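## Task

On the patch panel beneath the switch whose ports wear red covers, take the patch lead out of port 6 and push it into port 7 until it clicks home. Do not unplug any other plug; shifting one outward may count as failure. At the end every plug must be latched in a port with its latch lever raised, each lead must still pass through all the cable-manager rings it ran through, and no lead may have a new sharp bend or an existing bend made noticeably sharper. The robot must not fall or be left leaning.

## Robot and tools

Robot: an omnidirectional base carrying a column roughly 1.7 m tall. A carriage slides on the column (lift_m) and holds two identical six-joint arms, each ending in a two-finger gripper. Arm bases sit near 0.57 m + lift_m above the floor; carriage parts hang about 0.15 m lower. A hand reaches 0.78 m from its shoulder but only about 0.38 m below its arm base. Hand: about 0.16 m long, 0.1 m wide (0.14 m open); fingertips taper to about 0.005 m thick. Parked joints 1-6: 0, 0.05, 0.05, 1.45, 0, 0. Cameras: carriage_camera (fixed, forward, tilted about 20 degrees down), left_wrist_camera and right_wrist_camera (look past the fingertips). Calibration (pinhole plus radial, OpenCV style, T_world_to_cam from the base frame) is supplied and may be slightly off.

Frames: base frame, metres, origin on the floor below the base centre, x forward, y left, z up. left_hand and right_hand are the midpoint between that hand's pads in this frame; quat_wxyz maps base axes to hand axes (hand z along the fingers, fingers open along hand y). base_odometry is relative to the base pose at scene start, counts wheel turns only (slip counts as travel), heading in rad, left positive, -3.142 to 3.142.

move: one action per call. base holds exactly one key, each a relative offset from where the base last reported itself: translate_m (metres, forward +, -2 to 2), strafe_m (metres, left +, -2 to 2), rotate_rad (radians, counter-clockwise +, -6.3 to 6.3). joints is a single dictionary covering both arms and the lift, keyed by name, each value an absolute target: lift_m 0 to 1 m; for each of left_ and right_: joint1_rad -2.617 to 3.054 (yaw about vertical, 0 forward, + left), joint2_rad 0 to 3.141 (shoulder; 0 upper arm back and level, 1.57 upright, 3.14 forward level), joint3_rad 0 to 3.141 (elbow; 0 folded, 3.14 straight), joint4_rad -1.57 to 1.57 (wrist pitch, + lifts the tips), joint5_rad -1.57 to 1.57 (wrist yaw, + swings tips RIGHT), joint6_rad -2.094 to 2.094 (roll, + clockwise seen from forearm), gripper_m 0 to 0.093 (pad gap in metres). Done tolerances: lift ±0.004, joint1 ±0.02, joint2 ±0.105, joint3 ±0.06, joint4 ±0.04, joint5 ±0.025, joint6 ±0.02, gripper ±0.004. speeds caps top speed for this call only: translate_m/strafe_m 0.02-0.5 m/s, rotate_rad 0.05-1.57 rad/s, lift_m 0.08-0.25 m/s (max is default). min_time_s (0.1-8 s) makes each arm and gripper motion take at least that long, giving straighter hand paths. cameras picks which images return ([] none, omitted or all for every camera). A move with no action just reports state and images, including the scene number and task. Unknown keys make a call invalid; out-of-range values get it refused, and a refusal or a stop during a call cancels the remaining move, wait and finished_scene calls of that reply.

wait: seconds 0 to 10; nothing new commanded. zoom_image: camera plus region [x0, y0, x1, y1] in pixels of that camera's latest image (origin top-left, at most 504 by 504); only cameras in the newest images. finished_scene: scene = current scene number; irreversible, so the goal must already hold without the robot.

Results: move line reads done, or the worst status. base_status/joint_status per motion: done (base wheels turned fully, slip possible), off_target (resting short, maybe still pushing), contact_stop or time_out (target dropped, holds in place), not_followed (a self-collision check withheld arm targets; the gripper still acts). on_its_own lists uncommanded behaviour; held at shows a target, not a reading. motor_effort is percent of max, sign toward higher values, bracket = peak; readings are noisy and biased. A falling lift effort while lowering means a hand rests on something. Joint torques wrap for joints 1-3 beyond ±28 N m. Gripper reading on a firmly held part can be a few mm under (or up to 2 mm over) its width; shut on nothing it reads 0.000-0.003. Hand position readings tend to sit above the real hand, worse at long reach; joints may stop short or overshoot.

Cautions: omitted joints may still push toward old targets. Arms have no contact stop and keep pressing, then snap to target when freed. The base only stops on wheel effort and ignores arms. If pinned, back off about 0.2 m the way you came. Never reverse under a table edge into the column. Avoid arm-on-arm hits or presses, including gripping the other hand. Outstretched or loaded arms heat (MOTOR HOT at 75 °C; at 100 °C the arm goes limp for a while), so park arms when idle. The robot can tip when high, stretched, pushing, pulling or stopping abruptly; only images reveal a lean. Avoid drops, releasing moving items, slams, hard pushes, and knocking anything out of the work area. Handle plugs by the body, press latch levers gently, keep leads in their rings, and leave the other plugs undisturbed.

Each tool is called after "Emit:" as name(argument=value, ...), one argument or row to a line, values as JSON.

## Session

Emit:
move(
)

Emit:
zoom_image(
  camera="carriage_camera",
  region=[220, 130, 620, 380],
)

Scene clock: 0.00 s.
Joint torques (N m): no reading
base_odometry: x=+0.000 y=+0.000 heading=+0.000
base_status: not commanded
joint_positions: lift_m=+0.300 left_joint1_rad=-0.001 left_joint2_rad=+0.047 left_joint3_rad=+0.059 left_joint4_rad=+1.408 left_joint5_rad=-0.032 left_joint6_rad=+0.011 left_gripper_m=+0.09396 right_joint1_rad=-0.019 right_joint2_rad=+0.040 right_joint3_rad=+0.042 right_joint4_rad=+1.473 right_joint5_rad=-0.011 right_joint6_rad=+0.034 right_gripper_m=+0.09396
joint_status: not commanded
motor_effort: lift_m=+41 drive_wheels=+3
left_hand: x=+0.2666 y=+0.3201 z=+1.3269 quat_wxyz=(+0.997, -0.016, +0.076, +0.006) (m; base frame)
right_hand: x=+0.2540 y=-0.3131 z=+1.3244 quat_wxyz=(+0.999, -0.004, +0.048, +0.008) (m; base frame)
pictures: carriage_camera, left_wrist_camera, right_wrist_camera
camera_calibration:
left_wrist_camera: T_world_to_cam=[[0.0244592, -0.999183, -0.0321593, 0.356096], [0.707493, 0.0400286, -0.705585, 0.739793], [0.706297, -0.00549443, 0.707895, -1.0036], [0, 0, 0, 1]] pos_world=[0.17673, 0.320678, 1.24388]
right_wrist_camera: T_world_to_cam=[[0.0139422, -0.999841, -0.0111106, -0.305032], [0.773179, 0.0178261, -0.633937, 0.657814], [0.634034, 0.000247983, 0.773305, -1.05876], [0, 0, 0, 1]] pos_world=[0.166935, -0.316448, 1.23237]

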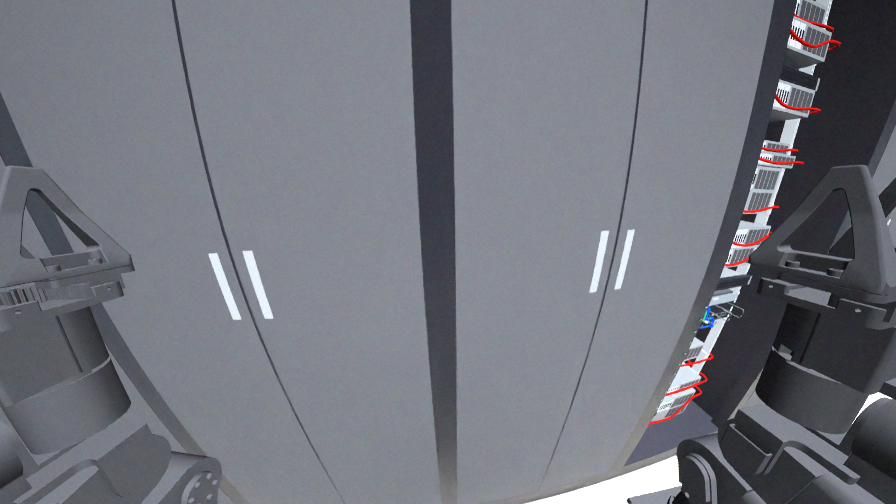

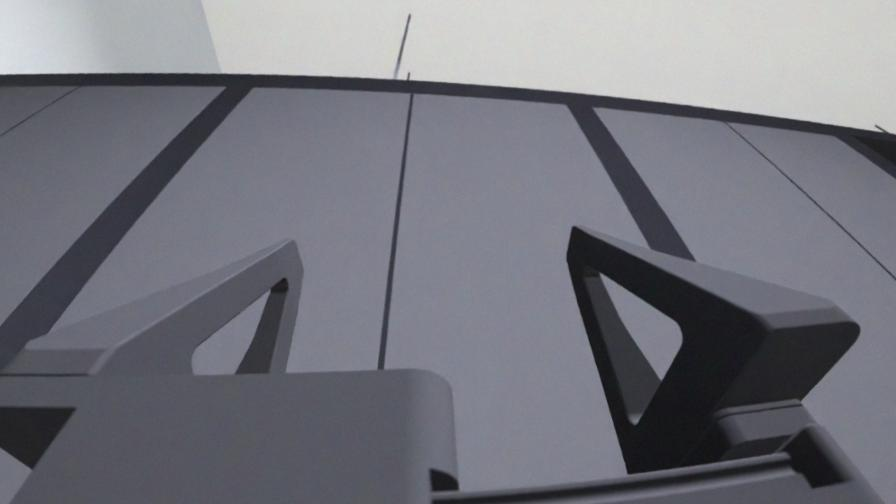

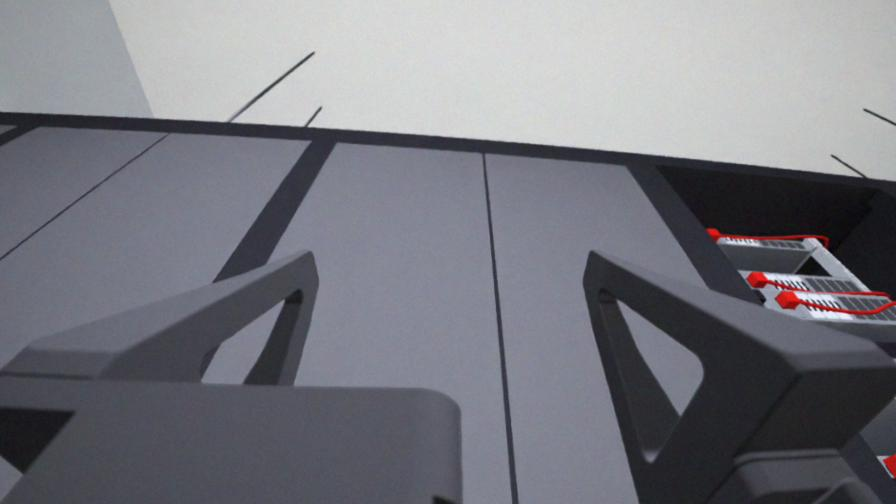

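Scaled by 1.260 from the camera's 896x504 image, which has a finer 1280x720 frame.

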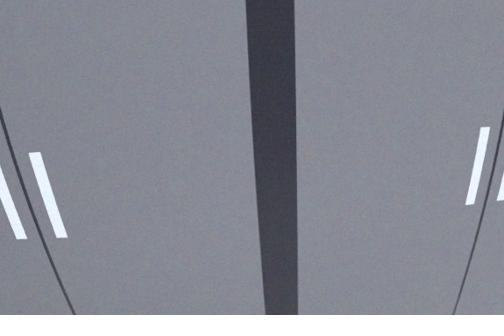

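Emit:
move(
  base={"strafe_m": -1.05},
  joints={"lift_m": 0.03},
  speeds={"strafe_m": 0.35},
  cameras=["carriage_camera"],
)

Emit:
zoom_image(
  camera="carriage_camera",
  region=[330, 180, 560, 310],
)

Scene clock: 36.73 s.
Joint torques (N m): left_arm=[0.23 3.71 5.96 -0.03 0 -0.16] | right_arm=[-0.18 2.93 5.34 -0.19 0.02 -0.13]
move: done
base_odometry: x=+0.001 y=-1.050 heading=+0.000
base_status: done
joint_positions: lift_m=+0.030 left_joint1_rad=-0.001 left_joint2_rad=+0.047 left_joint3_rad=+0.059 left_joint4_rad=+1.408 left_joint5_rad=-0.032 left_joint6_rad=+0.011 left_gripper_m=+0.09396 right_joint1_rad=-0.019 right_joint2_rad=+0.040 right_joint3_rad=+0.042 right_joint4_rad=+1.474 right_joint5_rad=-0.011 right_joint6_rad=+0.034 right_gripper_m=+0.09396
joint_status: all done
motor_effort: lift_m=+36(38) drive_wheels=-1(13)
left_hand: x=+0.2665 y=+0.3201 z=+1.0573 quat_wxyz=(+0.997, -0.016, +0.075, +0.006) (m; base frame)
right_hand: x=+0.2537 y=-0.3131 z=+1.0547 quat_wxyz=(+0.999, -0.004, +0.048, +0.008) (m; base frame)
pictures: carriage_camera
camera_calibration:
carriage_camera: T_world_to_cam=[[-0.031539, -0.999314, -0.0194245, 0.0229314], [-0.335851, 0.0288998, -0.941472, 1.03648], [0.941387, -0.0231694, -0.336532, 0.205797], [0, 0, 0, 1]] pos_world=[0.155091, -0.00227023, 1.04552]

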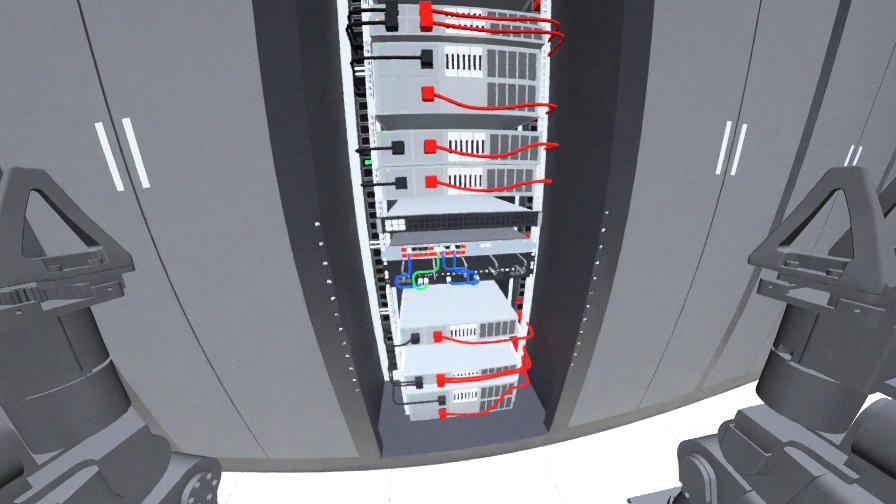

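Scaled by 2.191 from the camera's 896x504 image, which has a finer 1280x720 frame.

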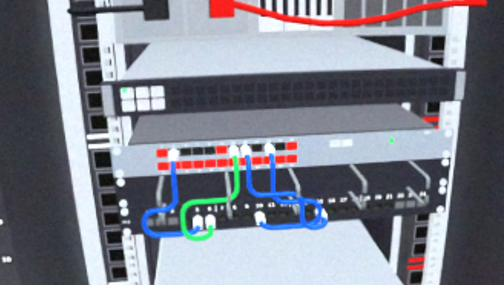

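Emit:
zoom_image(
  camera="carriage_camera",
  region=[385, 235, 495, 295],
)

Scaled by 4.582 from the camera's 896x504 image, which has a finer 1280x720 frame.

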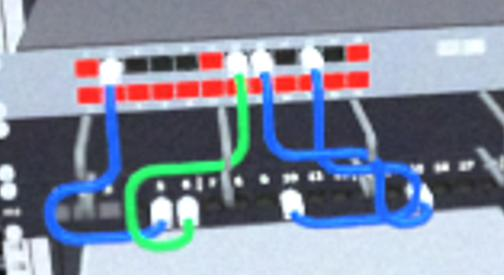

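Emit:
zoom_image(
  camera="carriage_camera",
  region=[370, 225, 550, 335],
)

Scaled by 2.800 from the camera's 896x504 image, which has a finer 1280x720 frame.

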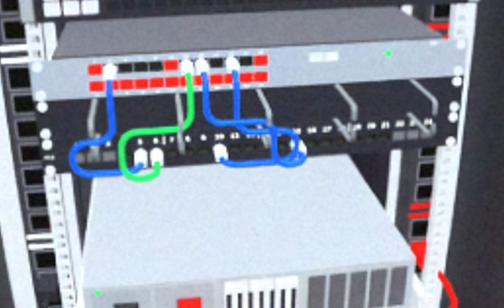

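Emit:
move(
  base={"rotate_rad": 0.12},
  cameras=["carriage_camera"],
)

Emit:
zoom_image(
  camera="carriage_camera",
  region=[370, 225, 610, 345],
)

Scene clock: 212.13 s.
Joint torques (N m): left_arm=[0.05 3.78 6 0 0 -0.15] | right_arm=[-0.09 2.96 5.29 -0.16 0.01 -0.12]
move: done
base_odometry: x=+0.001 y=-1.050 heading=+0.119
base_status: done
joint_positions: lift_m=+0.030 left_joint1_rad=-0.001 left_joint2_rad=+0.047 left_joint3_rad=+0.059 left_joint4_rad=+1.405 left_joint5_rad=-0.032 left_joint6_rad=+0.011 left_gripper_m=+0.09396 right_joint1_rad=-0.019 right_joint2_rad=+0.040 right_joint3_rad=+0.042 right_joint4_rad=+1.474 right_joint5_rad=-0.011 right_joint6_rad=+0.034 right_gripper_m=+0.09396
joint_status: not commanded
motor_effort: lift_m=+37(37) drive_wheels=+5(10)
left_hand: x=+0.2672 y=+0.3201 z=+1.0572 quat_wxyz=(+0.997, -0.016, +0.077, +0.006) (m; base frame)
right_hand: x=+0.2537 y=-0.3131 z=+1.0547 quat_wxyz=(+0.999, -0.004, +0.048, +0.008) (m; base frame)
pictures: carriage_camera
camera_calibration:
carriage_camera: T_world_to_cam=[[-0.031539, -0.999314, -0.0194245, 0.0229314], [-0.335851, 0.0288998, -0.941472, 1.03648], [0.941387, -0.0231694, -0.336532, 0.205797], [0, 0, 0, 1]] pos_world=[0.155091, -0.00227023, 1.04552]

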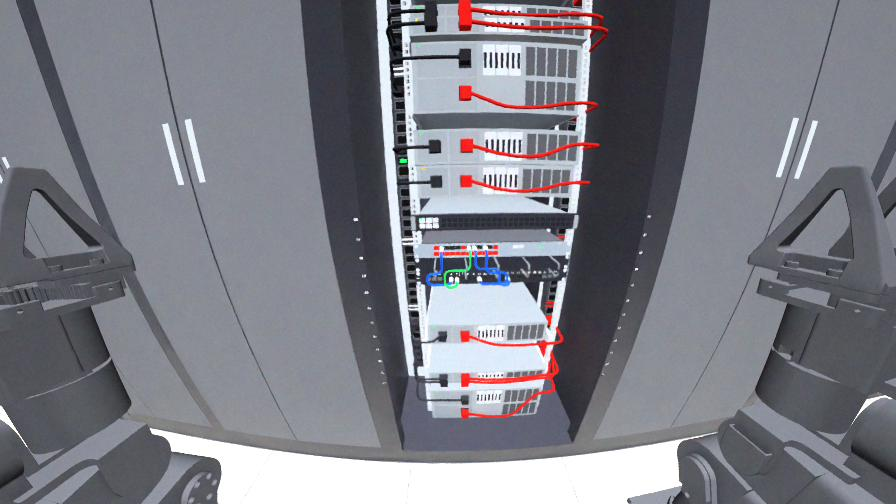

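Scaled by 2.100 from the camera's 896x504 image, which has a finer 1280x720 frame.

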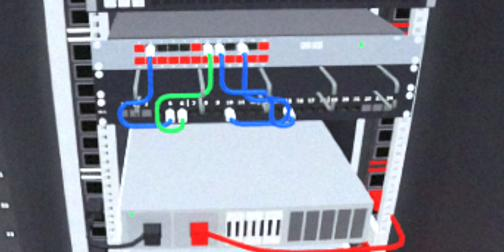

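Emit:
zoom_image(
  camera="carriage_camera",
  region=[410, 235, 570, 335],
)

Scaled by 3.150 from the camera's 896x504 image, which has a finer 1280x720 frame.

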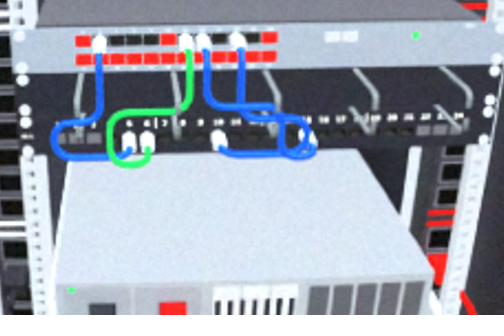

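Emit:
move(
  base={"rotate_rad": -0.045},
  joints={"lift_m": 0.01, "left_joint1_rad": 0.0, "left_joint2_rad": 0.87, "left_joint3_rad": 0.188, "left_joint4_rad": 0.834, "left_joint5_rad": 0.0, "left_joint6_rad": 0.0, "left_gripper_m": 0.04},
  cameras=[],
)

Emit:
move(
  base={"strafe_m": -0.29},
  cameras=["left_wrist_camera", "carriage_camera"],
)

Emit:
zoom_image(
  camera="left_wrist_camera",
  region=[270, 120, 630, 320],
)

Scene clock: 335.80 s.
Joint torques (N m): left_arm=[0.2 -0.05 9.87 1.91 0.11 -0.28] | right_arm=[-0.1 2.99 5.44 -0.17 -0.01 -0.17]
move: done
base_odometry: x=+0.001 y=-1.050 heading=+0.076
base_status: done
joint_positions: lift_m=+0.010 left_joint1_rad=-0.001 left_joint2_rad=+0.865 left_joint3_rad=+0.156 left_joint4_rad=+0.839 left_joint5_rad=-0.010 left_joint6_rad=+0.011 left_gripper_m=+0.04015 right_joint1_rad=-0.019 right_joint2_rad=+0.040 right_joint3_rad=+0.042 right_joint4_rad=+1.473 right_joint5_rad=-0.012 right_joint6_rad=+0.034 right_gripper_m=+0.09396
joint_status: all done
motor_effort: lift_m=+36(38) drive_wheels=+3(7)
left_hand: x=+0.5466 y=+0.3159 z=+0.8378 quat_wxyz=(+0.751, +0.000, +0.660, +0.007) (m; base frame)
right_hand: x=+0.2539 y=-0.3130 z=+1.0348 quat_wxyz=(+0.999, -0.005, +0.048, +0.008) (m; base frame)
pictures: none
No camera images: "cameras" was empty.

Scene clock: 338.23 s.
Joint torques (N m): left_arm=[0.17 -0.02 9.88 1.94 0.06 -0.28] | right_arm=[-0.2 2.92 5.52 -0.17 0.04 -0.12]
move: done
base_odometry: x=+0.023 y=-1.339 heading=+0.077
base_status: done
joint_positions: lift_m=+0.010 left_joint1_rad=-0.001 left_joint2_rad=+0.865 left_joint3_rad=+0.156 left_joint4_rad=+0.835 left_joint5_rad=-0.007 left_joint6_rad=+0.011 left_gripper_m=+0.04015 right_joint1_rad=-0.019 right_joint2_rad=+0.040 right_joint3_rad=+0.042 right_joint4_rad=+1.473 right_joint5_rad=-0.011 right_joint6_rad=+0.034 right_gripper_m=+0.09396
joint_status: not commanded
motor_effort: lift_m=+36(36) drive_wheels=-9(21)
left_hand: x=+0.5468 y=+0.3155 z=+0.8367 quat_wxyz=(+0.750, +0.001, +0.661, +0.006) (m; base frame)
right_hand: x=+0.2540 y=-0.3131 z=+1.0347 quat_wxyz=(+0.999, -0.004, +0.048, +0.008) (m; base frame)
pictures: carriage_camera, left_wrist_camera
camera_calibration:
carriage_camera: T_world_to_cam=[[-0.031539, -0.999314, -0.0194245, 0.0225448], [-0.335851, 0.0288998, -0.941472, 1.01774], [0.941387, -0.0231694, -0.336532, 0.1991], [0, 0, 0, 1]] pos_world=[0.155091, -0.00227023, 1.02562]
left_wrist_camera: T_world_to_cam=[[-0.0495743, -0.998121, -0.036024, 0.372407], [-0.484469, 0.0555721, -0.873042, 0.982819], [0.873403, -0.0258279, -0.486313, 0.0597978], [0, 0, 0, 1]] pos_world=[0.442379, 0.318634, 0.900538]

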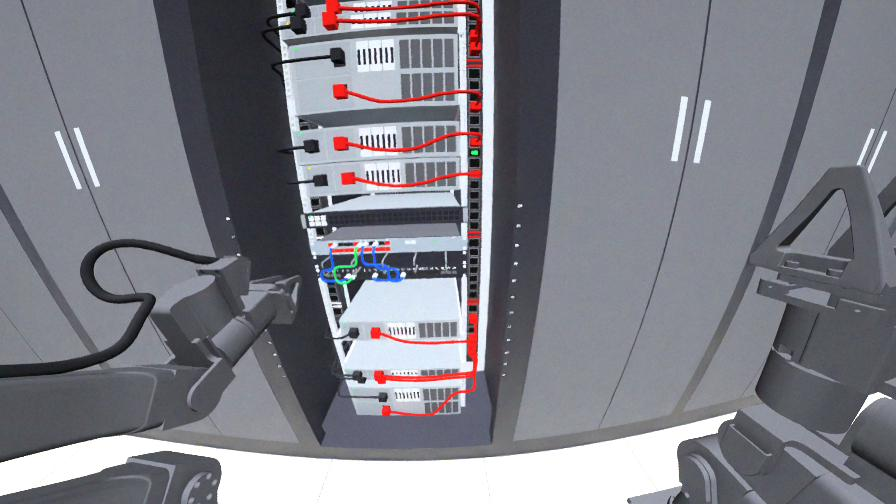

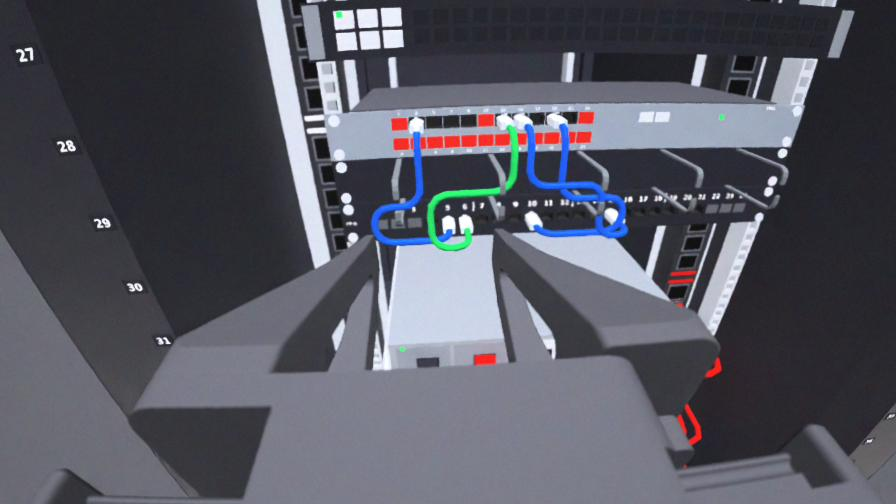

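Scaled by 1.400 from the camera's 896x504 image, which has a finer 1280x720 frame.

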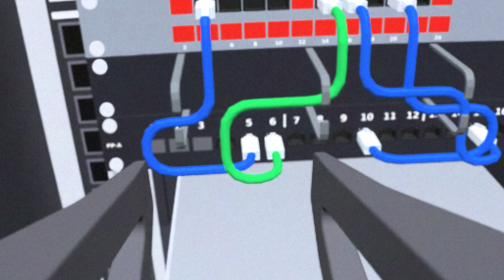

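Emit:
zoom_image(
  camera="left_wrist_camera",
  region=[340, 190, 540, 310],
)

Scaled by 2.520 from the camera's 896x504 image, which has a finer 1280x720 frame.

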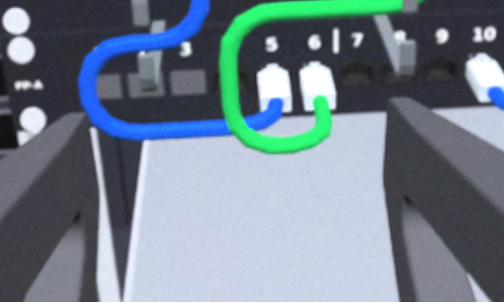

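Emit:
zoom_image(
  camera="carriage_camera",
  region=[305, 230, 425, 300],
)

Emit:
zoom_image(
  camera="left_wrist_camera",
  region=[360, 170, 520, 260],
)

Scaled by 4.200 from the camera's 896x504 image, which has a finer 1280x720 frame.

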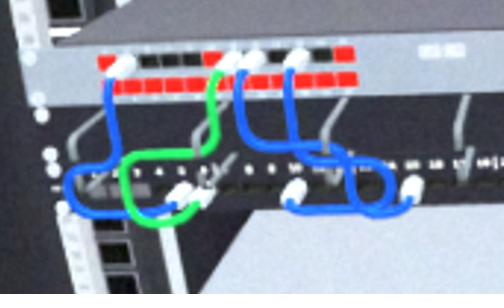

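Scaled by 3.150 from the camera's 896x504 image, which has a finer 1280x720 frame.

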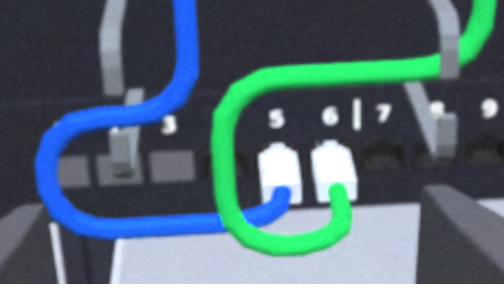

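Emit:
move(
  base={"translate_m": -0.06},
  joints={"left_joint1_rad": 0.0, "left_joint2_rad": 1.80, "left_joint3_rad": 0.78, "left_joint4_rad": 1.02, "left_joint5_rad": 0.28, "left_joint6_rad": -1.57},
  min_time_s=2.5,
  cameras=["left_wrist_camera"],
)

Scene clock: 757.37 s.
Joint torques (N m): left_arm=[0.16 -5.31 8.58 2.19 0.14 -0.19] | right_arm=[-0.29 3.03 5.29 -0.1 -0.01 -0.14]
move: done
base_odometry: x=-0.036 y=-1.344 heading=+0.077
base_status: done
joint_positions: lift_m=+0.010 left_joint1_rad=-0.001 left_joint2_rad=+1.789 left_joint3_rad=+0.752 left_joint4_rad=+1.002 left_joint5_rad=+0.270 left_joint6_rad=-1.556 left_gripper_m=+0.04015 right_joint1_rad=-0.019 right_joint2_rad=+0.040 right_joint3_rad=+0.042 right_joint4_rad=+1.471 right_joint5_rad=-0.011 right_joint6_rad=+0.034 right_gripper_m=+0.09396
joint_status: all done
motor_effort: lift_m=+36(36) drive_wheels=+0(11)
left_hand: x=+0.7219 y=+0.2683 z=+0.7878 quat_wxyz=(+0.422, -0.434, +0.574, -0.552) (m; base frame)
right_hand: x=+0.2542 y=-0.3131 z=+1.0347 quat_wxyz=(+0.999, -0.004, +0.049, +0.008) (m; base frame)
pictures: left_wrist_camera
camera_calibration:
left_wrist_camera: T_world_to_cam=[[-0.0313685, -0.0164573, 0.999372, -0.75998], [-0.785005, -0.61851, -0.0348252, 0.765067], [0.618695, -0.785604, 0.0064827, -0.11869], [0, 0, 0, 1]] pos_world=[0.650175, 0.367451, 0.786916]

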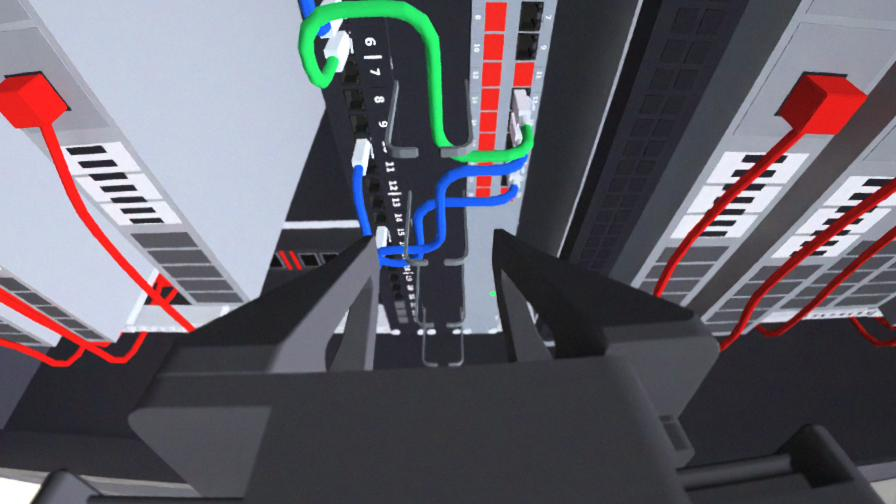

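Emit:
zoom_image(
  camera="left_wrist_camera",
  region=[320, 10, 480, 170],
)

Emit:
zoom_image(
  camera="left_wrist_camera",
  region=[350, 160, 480, 290],
)

Scaled by 3.150 from the camera's 896x504 image, which has a finer 1280x720 frame.

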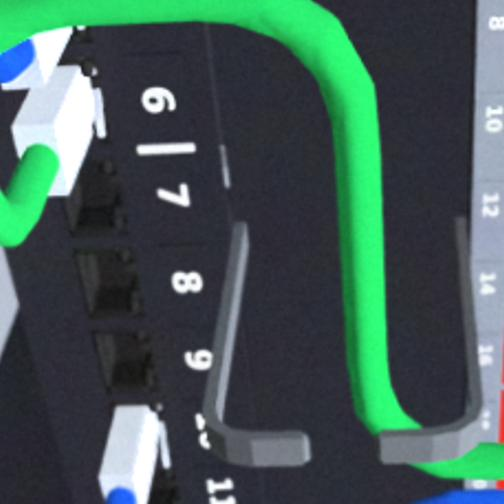

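Scaled by 3.877 from the camera's 896x504 image, which has a finer 1280x720 frame.

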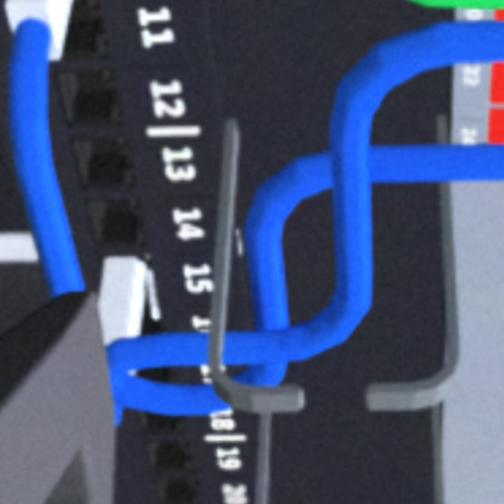

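Emit:
move(
  base={"strafe_m": 0.011},
  joints={"lift_m": 0.02, "left_joint1_rad": 0.0, "left_joint2_rad": 2.046, "left_joint3_rad": 0.725, "left_joint4_rad": 1.34, "left_joint5_rad": 0.28, "left_joint6_rad": -1.57, "left_gripper_m": 0.03},
  min_time_s=2.0,
  cameras=["left_wrist_camera"],
)

Emit:
zoom_image(
  camera="left_wrist_camera",
  region=[370, 10, 530, 260],
)

Scene clock: 914.53 s.
Joint torques (N m): left_arm=[0.17 -5.97 4.27 2.18 0.05 -0.2] | right_arm=[-0.18 3.06 5.35 -0.15 0.01 -0.14]
move: done
base_odometry: x=-0.037 y=-1.334 heading=+0.077
base_status: done
joint_positions: lift_m=+0.020 left_joint1_rad=-0.001 left_joint2_rad=+2.034 left_joint3_rad=+0.733 left_joint4_rad=+1.321 left_joint5_rad=+0.274 left_joint6_rad=-1.558 left_gripper_m=+0.03015 right_joint1_rad=-0.019 right_joint2_rad=+0.040 right_joint3_rad=+0.042 right_joint4_rad=+1.471 right_joint5_rad=-0.011 right_joint6_rad=+0.034 right_gripper_m=+0.09396
joint_status: all done
motor_effort: lift_m=+42(51) drive_wheels=+2(5)
left_hand: x=+0.7295 y=+0.2674 z=+0.7495 quat_wxyz=(+0.436, -0.417, +0.562, -0.565) (m; base frame)
right_hand: x=+0.2540 y=-0.3131 z=+1.0444 quat_wxyz=(+0.999, -0.004, +0.049, +0.008) (m; base frame)
pictures: left_wrist_camera
camera_calibration:
left_wrist_camera: T_world_to_cam=[[-0.0868819, -0.0142225, 0.996117, -0.679203], [-0.784712, -0.615031, -0.0772244, 0.799833], [0.613741, -0.788375, 0.0422745, -0.146285], [0, 0, 0, 1]] pos_world=[0.65841, 0.366934, 0.744516]

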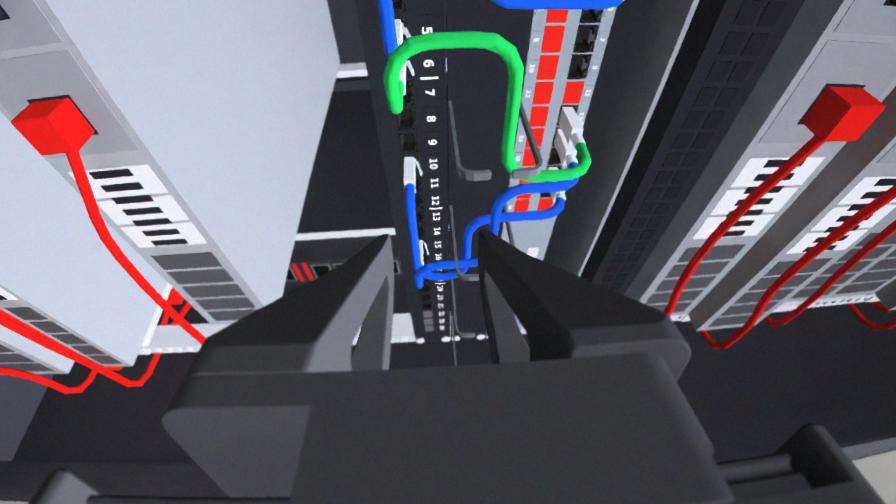

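Scaled by 2.016 from the camera's 896x504 image, which has a finer 1280x720 frame.

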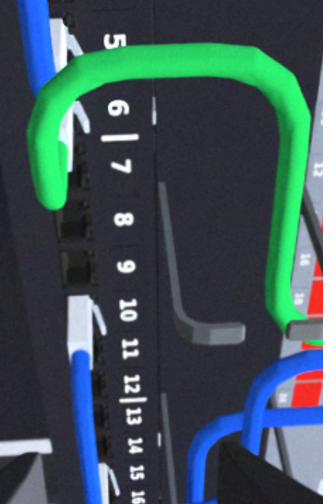

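Emit:
move(
  base={"translate_m": 0.07},
  joints={"lift_m": 0.0065},
  speeds={"translate_m": 0.06},
  cameras=["left_wrist_camera"],
)

Emit:
zoom_image(
  camera="left_wrist_camera",
  region=[350, 60, 530, 240],
)

Scene clock: 950.10 s.
Joint torques (N m): left_arm=[0.1 -6.69 4.62 2.13 0.04 -0.21] | right_arm=[-0.17 2.84 5.37 -0.21 0.04 -0.09]
move: done
base_odometry: x=+0.032 y=-1.328 heading=+0.078
base_status: done
joint_positions: lift_m=+0.007 left_joint1_rad=-0.001 left_joint2_rad=+2.042 left_joint3_rad=+0.728 left_joint4_rad=+1.329 left_joint5_rad=+0.274 left_joint6_rad=-1.558 left_gripper_m=+0.03015 right_joint1_rad=-0.019 right_joint2_rad=+0.040 right_joint3_rad=+0.042 right_joint4_rad=+1.472 right_joint5_rad=-0.011 right_joint6_rad=+0.034 right_gripper_m=+0.09396
joint_status: all done
motor_effort: lift_m=+36(39) drive_wheels=+11(11)
left_hand: x=+0.7285 y=+0.2673 z=+0.7325 quat_wxyz=(+0.434, -0.419, +0.563, -0.564) (m; base frame)
right_hand: x=+0.2539 y=-0.3131 z=+1.0314 quat_wxyz=(+0.999, -0.004, +0.048, +0.008) (m; base frame)
pictures: left_wrist_camera
camera_calibration:
left_wrist_camera: T_world_to_cam=[[-0.0814361, -0.0138764, 0.996582, -0.666792], [-0.785353, -0.61476, -0.0727354, 0.794739], [0.613669, -0.788592, 0.0391658, -0.142646], [0, 0, 0, 1]] pos_world=[0.657387, 0.366832, 0.727906]

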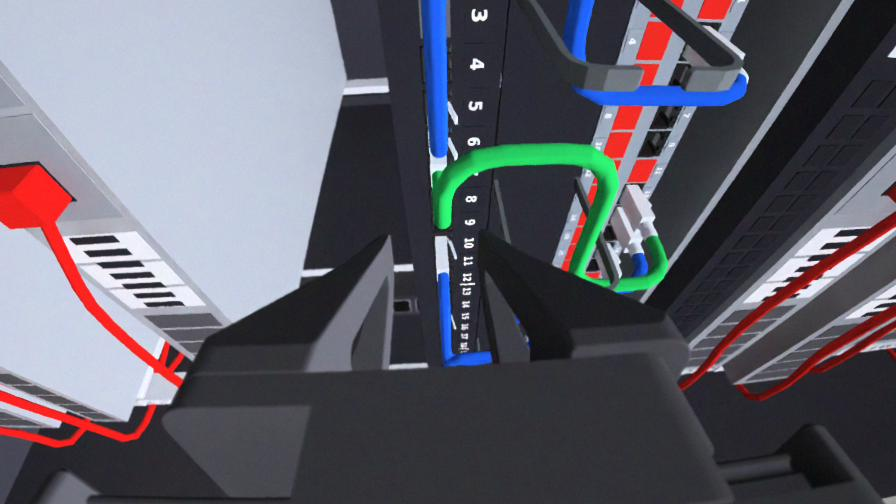

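Scaled by 2.800 from the camera's 896x504 image, which has a finer 1280x720 frame.

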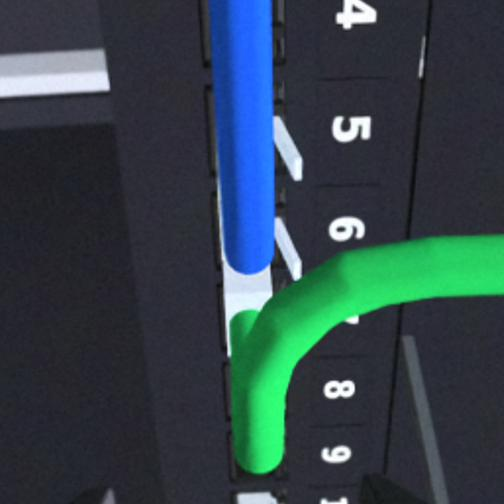

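Emit:
move(
  base={"strafe_m": -0.004},
  joints={"lift_m": 0.0095},
  speeds={"strafe_m": 0.02},
  cameras=[],
)

Emit:
move(
  base={"translate_m": 0.02},
  speeds={"translate_m": 0.03},
  cameras=["left_wrist_camera"],
)

Emit:
zoom_image(
  camera="left_wrist_camera",
  region=[370, 90, 530, 250],
)

Scene clock: 1003.57 s.
Joint torques (N m): left_arm=[0.16 -6.72 4.68 2.08 0.02 -0.19] | right_arm=[-0.14 3.03 5.16 -0.14 -0.01 -0.13]
move: done
base_odometry: x=+0.032 y=-1.331 heading=+0.079
base_status: done
joint_positions: lift_m=+0.009 left_joint1_rad=+0.000 left_joint2_rad=+2.042 left_joint3_rad=+0.728 left_joint4_rad=+1.333 left_joint5_rad=+0.275 left_joint6_rad=-1.558 left_gripper_m=+0.03015 right_joint1_rad=-0.019 right_joint2_rad=+0.040 right_joint3_rad=+0.043 right_joint4_rad=+1.471 right_joint5_rad=-0.011 right_joint6_rad=+0.034 right_gripper_m=+0.09396
joint_status: all done
motor_effort: lift_m=+44(49) drive_wheels=-6(11)
left_hand: x=+0.7284 y=+0.2677 z=+0.7356 quat_wxyz=(+0.435, -0.418, +0.563, -0.565) (m; base frame)
right_hand: x=+0.2539 y=-0.3131 z=+1.0339 quat_wxyz=(+0.999, -0.004, +0.048, +0.008) (m; base frame)
pictures: none
No camera images: "cameras" was empty.

Scene clock: 1004.73 s.
Joint torques (N m): left_arm=[-0.01 -6.65 4.66 2.06 0.02 -0.2] | right_arm=[-0.06 3.04 5.2 -0.13 0.02 -0.16]
move: done
base_odometry: x=+0.052 y=-1.329 heading=+0.080
base_status: done
joint_positions: lift_m=+0.009 left_joint1_rad=-0.001 left_joint2_rad=+2.042 left_joint3_rad=+0.728 left_joint4_rad=+1.333 left_joint5_rad=+0.276 left_joint6_rad=-1.558 left_gripper_m=+0.03015 right_joint1_rad=-0.019 right_joint2_rad=+0.040 right_joint3_rad=+0.043 right_joint4_rad=+1.473 right_joint5_rad=-0.012 right_joint6_rad=+0.034 right_gripper_m=+0.09396
joint_status: not commanded
motor_effort: lift_m=+44(44) drive_wheels=-6(16)
left_hand: x=+0.7284 y=+0.2673 z=+0.7357 quat_wxyz=(+0.435, -0.417, +0.563, -0.565) (m; base frame)
right_hand: x=+0.2535 y=-0.3129 z=+1.0339 quat_wxyz=(+0.999, -0.005, +0.048, +0.008) (m; base frame)
pictures: left_wrist_camera
camera_calibration:
left_wrist_camera: T_world_to_cam=[[-0.0848737, -0.013749, 0.996297, -0.667265], [-0.786006, -0.6136, -0.075427, 0.796992], [0.612365, -0.789497, 0.0412717, -0.143041], [0, 0, 0, 1]] pos_world=[0.657401, 0.366929, 0.730812]

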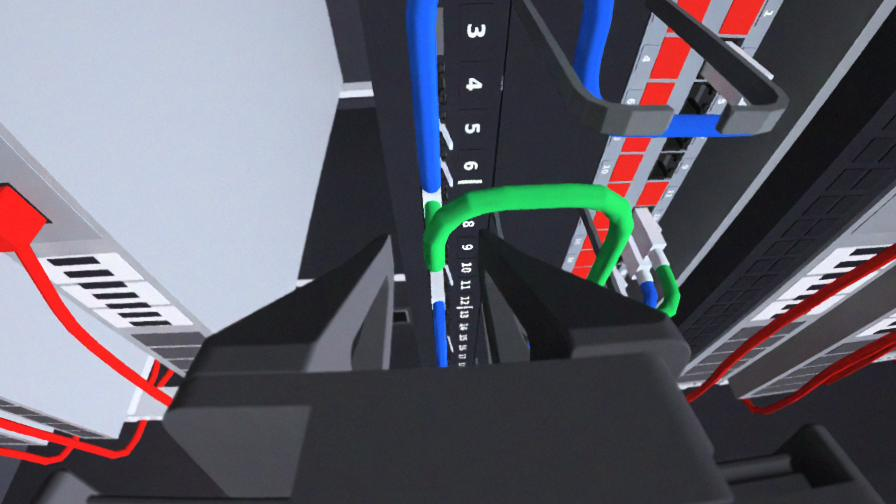

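Scaled by 3.150 from the camera's 896x504 image, which has a finer 1280x720 frame.

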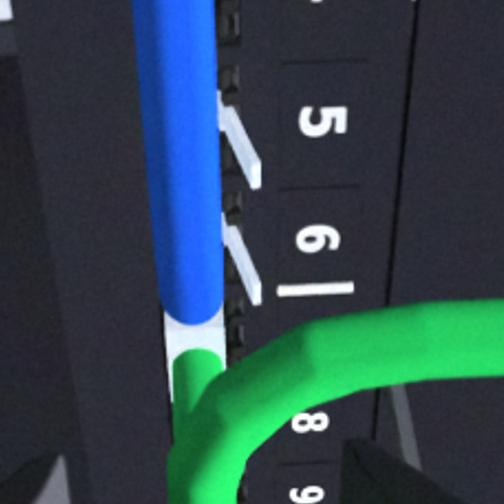

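Emit:
move(
  base={"strafe_m": -0.002},
  joints={"left_gripper_m": 0.023},
  speeds={"strafe_m": 0.02},
  cameras=[],
)

Emit:
move(
  base={"translate_m": 0.02},
  speeds={"translate_m": 0.03},
  cameras=["left_wrist_camera"],
)

Emit:
zoom_image(
  camera="left_wrist_camera",
  region=[380, 120, 500, 280],
)

Scene clock: 1065.20 s.
Joint torques (N m): left_arm=[0.27 -6.64 4.44 2.03 0.01 -0.19] | right_arm=[-0.09 2.92 5.37 -0.14 -0.01 -0.17]
move: done
base_odometry: x=+0.053 y=-1.331 heading=+0.081
base_status: done
joint_positions: lift_m=+0.009 left_joint1_rad=-0.001 left_joint2_rad=+2.042 left_joint3_rad=+0.728 left_joint4_rad=+1.333 left_joint5_rad=+0.277 left_joint6_rad=-1.558 left_gripper_m=+0.02315 right_joint1_rad=-0.019 right_joint2_rad=+0.040 right_joint3_rad=+0.043 right_joint4_rad=+1.473 right_joint5_rad=-0.012 right_joint6_rad=+0.034 right_gripper_m=+0.09396
joint_status: all done
motor_effort: lift_m=+44(44) drive_wheels=-4(8)
left_hand: x=+0.7283 y=+0.2669 z=+0.7356 quat_wxyz=(+0.434, -0.417, +0.563, -0.566) (m; base frame)
right_hand: x=+0.2536 y=-0.3130 z=+1.0339 quat_wxyz=(+0.999, -0.005, +0.048, +0.008) (m; base frame)
pictures: none
No camera images: "cameras" was empty.

Scene clock: 1066.33 s.
Joint torques (N m): left_arm=[0.2 -6.67 4.67 2.11 0.01 -0.19] | right_arm=[-0.12 2.89 5.27 -0.2 0.05 -0.15]
move: done
base_odometry: x=+0.072 y=-1.329 heading=+0.082
base_status: done
joint_positions: lift_m=+0.009 left_joint1_rad=-0.001 left_joint2_rad=+2.042 left_joint3_rad=+0.728 left_joint4_rad=+1.333 left_joint5_rad=+0.277 left_joint6_rad=-1.558 left_gripper_m=+0.02315 right_joint1_rad=-0.019 right_joint2_rad=+0.040 right_joint3_rad=+0.043 right_joint4_rad=+1.473 right_joint5_rad=-0.012 right_joint6_rad=+0.034 right_gripper_m=+0.09396
joint_status: not commanded
motor_effort: lift_m=+44(44) drive_wheels=-7(13)
left_hand: x=+0.7283 y=+0.2669 z=+0.7357 quat_wxyz=(+0.435, -0.417, +0.563, -0.566) (m; base frame)
right_hand: x=+0.2535 y=-0.3129 z=+1.0339 quat_wxyz=(+0.999, -0.005, +0.048, +0.008) (m; base frame)
pictures: left_wrist_camera
camera_calibration:
left_wrist_camera: T_world_to_cam=[[-0.0848891, -0.0136522, 0.996297, -0.667286], [-0.786706, -0.612703, -0.0754268, 0.797016], [0.611463, -0.790196, 0.0412715, -0.142492], [0, 0, 0, 1]] pos_world=[0.657501, 0.366627, 0.730812]

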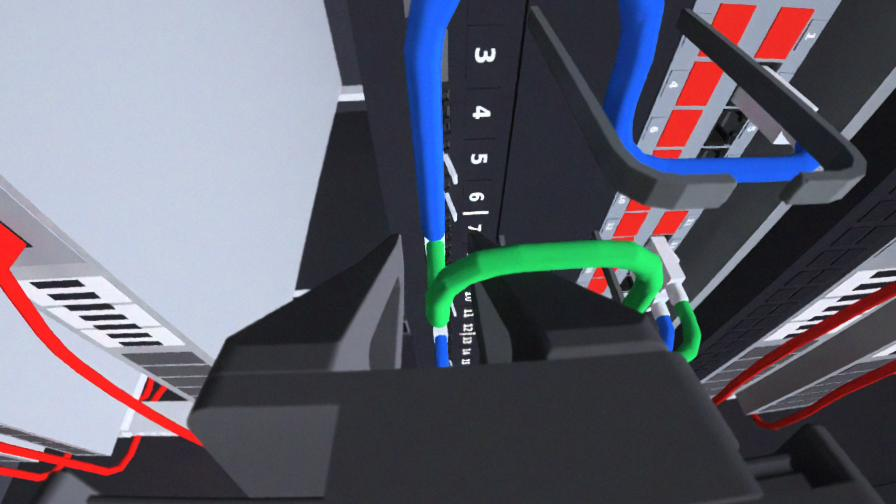

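Scaled by 3.150 from the camera's 896x504 image, which has a finer 1280x720 frame.

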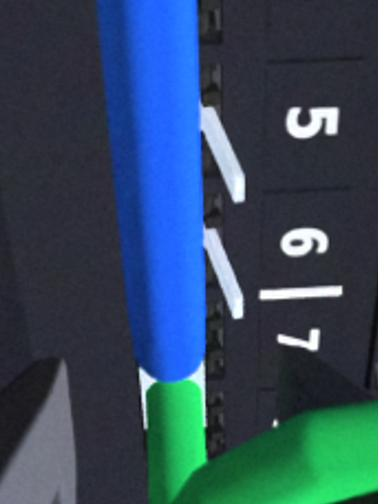

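Emit:
move(
  base={"strafe_m": 0.003},
  speeds={"strafe_m": 0.02},
  cameras=[],
)

Emit:
move(
  base={"translate_m": 0.011},
  speeds={"translate_m": 0.02},
  cameras=["left_wrist_camera"],
)

Emit:
zoom_image(
  camera="left_wrist_camera",
  region=[380, 130, 500, 290],
)

Scene clock: 1115.70 s.
Joint torques (N m): left_arm=[0.1 -6.71 4.67 2.08 0.01 -0.21] | right_arm=[-0.06 2.89 5.3 -0.17 0.08 -0.12]
move: done
base_odometry: x=+0.072 y=-1.327 heading=+0.081
base_status: done
joint_positions: lift_m=+0.009 left_joint1_rad=-0.002 left_joint2_rad=+2.042 left_joint3_rad=+0.728 left_joint4_rad=+1.333 left_joint5_rad=+0.277 left_joint6_rad=-1.558 left_gripper_m=+0.02315 right_joint1_rad=-0.019 right_joint2_rad=+0.040 right_joint3_rad=+0.043 right_joint4_rad=+1.473 right_joint5_rad=-0.012 right_joint6_rad=+0.034 right_gripper_m=+0.09396
joint_status: not commanded
motor_effort: lift_m=+44(44) drive_wheels=+7(9)
left_hand: x=+0.7283 y=+0.2666 z=+0.7357 quat_wxyz=(+0.434, -0.417, +0.563, -0.566) (m; base frame)
right_hand: x=+0.2536 y=-0.3129 z=+1.0339 quat_wxyz=(+0.999, -0.005, +0.048, +0.008) (m; base frame)
pictures: none
No camera images: "cameras" was empty.

Scene clock: 1116.63 s.
Joint torques (N m): left_arm=[0.2 -6.54 4.67 2.07 0.01 -0.19] | right_arm=[-0.12 2.86 5.26 -0.14 0.02 -0.16]
move: done
base_odometry: x=+0.083 y=-1.326 heading=+0.081
base_status: done
joint_positions: lift_m=+0.009 left_joint1_rad=-0.002 left_joint2_rad=+2.042 left_joint3_rad=+0.728 left_joint4_rad=+1.333 left_joint5_rad=+0.279 left_joint6_rad=-1.558 left_gripper_m=+0.02315 right_joint1_rad=-0.019 right_joint2_rad=+0.040 right_joint3_rad=+0.043 right_joint4_rad=+1.474 right_joint5_rad=-0.012 right_joint6_rad=+0.034 right_gripper_m=+0.09396
joint_status: not commanded
motor_effort: lift_m=+44(44) drive_wheels=+3(15)
left_hand: x=+0.7282 y=+0.2662 z=+0.7356 quat_wxyz=(+0.434, -0.416, +0.564, -0.566) (m; base frame)
right_hand: x=+0.2533 y=-0.3129 z=+1.0339 quat_wxyz=(+0.999, -0.005, +0.047, +0.008) (m; base frame)
pictures: left_wrist_camera
camera_calibration:
left_wrist_camera: T_world_to_cam=[[-0.0845877, -0.0135426, 0.996324, -0.667542], [-0.788389, -0.610559, -0.0752331, 0.796965], [0.609333, -0.791855, 0.0409689, -0.140722], [0, 0, 0, 1]] pos_world=[0.657599, 0.366123, 0.730812]

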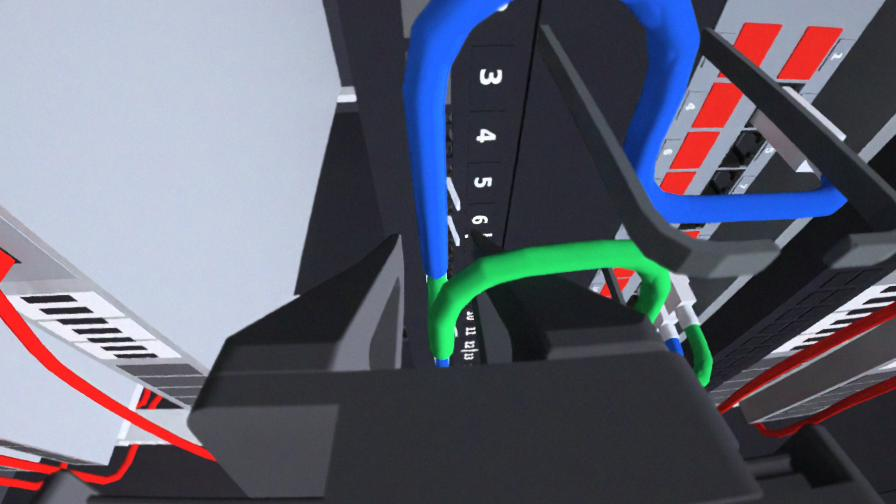

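Scaled by 3.150 from the camera's 896x504 image, which has a finer 1280x720 frame.

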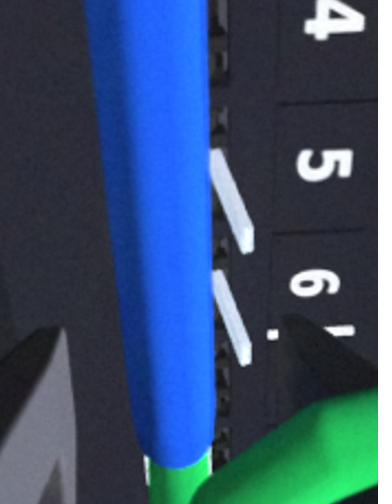

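Emit:
move(
  base={"strafe_m": 0.0035},
  speeds={"strafe_m": 0.02},
  cameras=["left_wrist_camera"],
)

Emit:
zoom_image(
  camera="left_wrist_camera",
  region=[380, 130, 500, 290],
)

Scene clock: 1145.37 s.
Joint torques (N m): left_arm=[0.21 -6.64 4.68 2.08 -0.07 -0.21] | right_arm=[-0.34 3 5.35 -0.2 0.07 -0.13]
move: done
base_odometry: x=+0.083 y=-1.323 heading=+0.080
base_status: done
joint_positions: lift_m=+0.009 left_joint1_rad=-0.002 left_joint2_rad=+2.042 left_joint3_rad=+0.728 left_joint4_rad=+1.333 left_joint5_rad=+0.284 left_joint6_rad=-1.558 left_gripper_m=+0.02315 right_joint1_rad=-0.019 right_joint2_rad=+0.040 right_joint3_rad=+0.043 right_joint4_rad=+1.474 right_joint5_rad=-0.012 right_joint6_rad=+0.034 right_gripper_m=+0.09396
joint_status: not commanded
motor_effort: lift_m=+44(44) drive_wheels=+9(11)
left_hand: x=+0.7279 y=+0.2653 z=+0.7356 quat_wxyz=(+0.432, -0.415, +0.565, -0.567) (m; base frame)
right_hand: x=+0.2533 y=-0.3129 z=+1.0339 quat_wxyz=(+0.999, -0.005, +0.047, +0.008) (m; base frame)
pictures: left_wrist_camera
camera_calibration:
left_wrist_camera: T_world_to_cam=[[-0.0846044, -0.0131342, 0.996328, -0.667666], [-0.791876, -0.606031, -0.0752322, 0.797466], [0.604793, -0.795333, 0.0408722, -0.137059], [0, 0, 0, 1]] pos_world=[0.657899, 0.365512, 0.730811]

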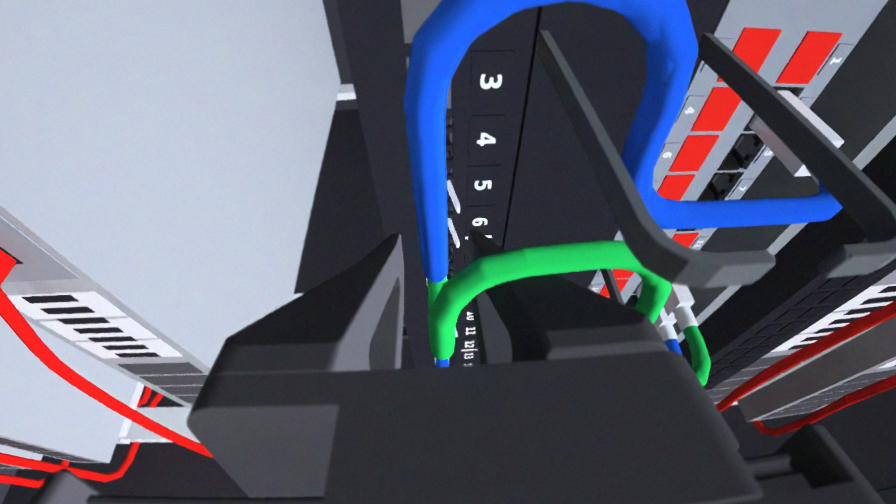

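Scaled by 3.150 from the camera's 896x504 image, which has a finer 1280x720 frame.

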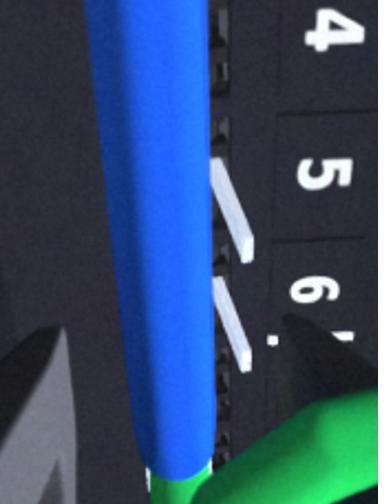

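Emit:
move(
  base={"strafe_m": 0.0025},
  joints={"left_gripper_m": 0.016},
  min_time_s=1.0,
  speeds={"strafe_m": 0.02},
  cameras=["left_wrist_camera"],
)

Emit:
zoom_image(
  camera="left_wrist_camera",
  region=[380, 130, 500, 290],
)

Scene clock: 1186.53 s.
Joint torques (N m): left_arm=[0.5 -6.68 4.68 2.04 -0.09 -0.2] | right_arm=[-0.13 2.91 5.19 -0.19 0.03 -0.11]
move: done
base_odometry: x=+0.083 y=-1.320 heading=+0.079
base_status: done
joint_positions: lift_m=+0.009 left_joint1_rad=-0.005 left_joint2_rad=+2.042 left_joint3_rad=+0.728 left_joint4_rad=+1.335 left_joint5_rad=+0.286 left_joint6_rad=-1.558 left_gripper_m=+0.01616 right_joint1_rad=-0.019 right_joint2_rad=+0.040 right_joint3_rad=+0.043 right_joint4_rad=+1.473 right_joint5_rad=-0.012 right_joint6_rad=+0.034 right_gripper_m=+0.09396
joint_status: all done
motor_effort: lift_m=+44(44) drive_wheels=+9(12)
left_hand: x=+0.7277 y=+0.2635 z=+0.7361 quat_wxyz=(+0.431, -0.413, +0.565, -0.569) (m; base frame)
right_hand: x=+0.2535 y=-0.3129 z=+1.0339 quat_wxyz=(+0.999, -0.005, +0.048, +0.008) (m; base frame)
pictures: left_wrist_camera
camera_calibration:
left_wrist_camera: T_world_to_cam=[[-0.0869401, -0.0127127, 0.996132, -0.666443], [-0.794465, -0.602406, -0.077027, 0.798497], [0.601055, -0.798089, 0.0422735, -0.135879], [0, 0, 0, 1]] pos_world=[0.658108, 0.364103, 0.731116]

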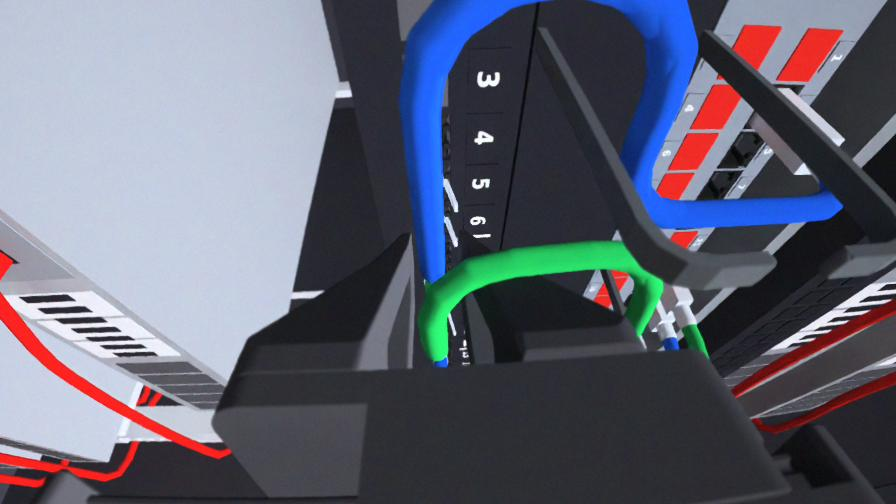

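Scaled by 3.150 from the camera's 896x504 image, which has a finer 1280x720 frame.

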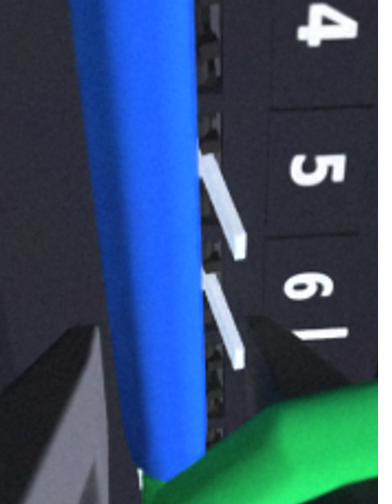

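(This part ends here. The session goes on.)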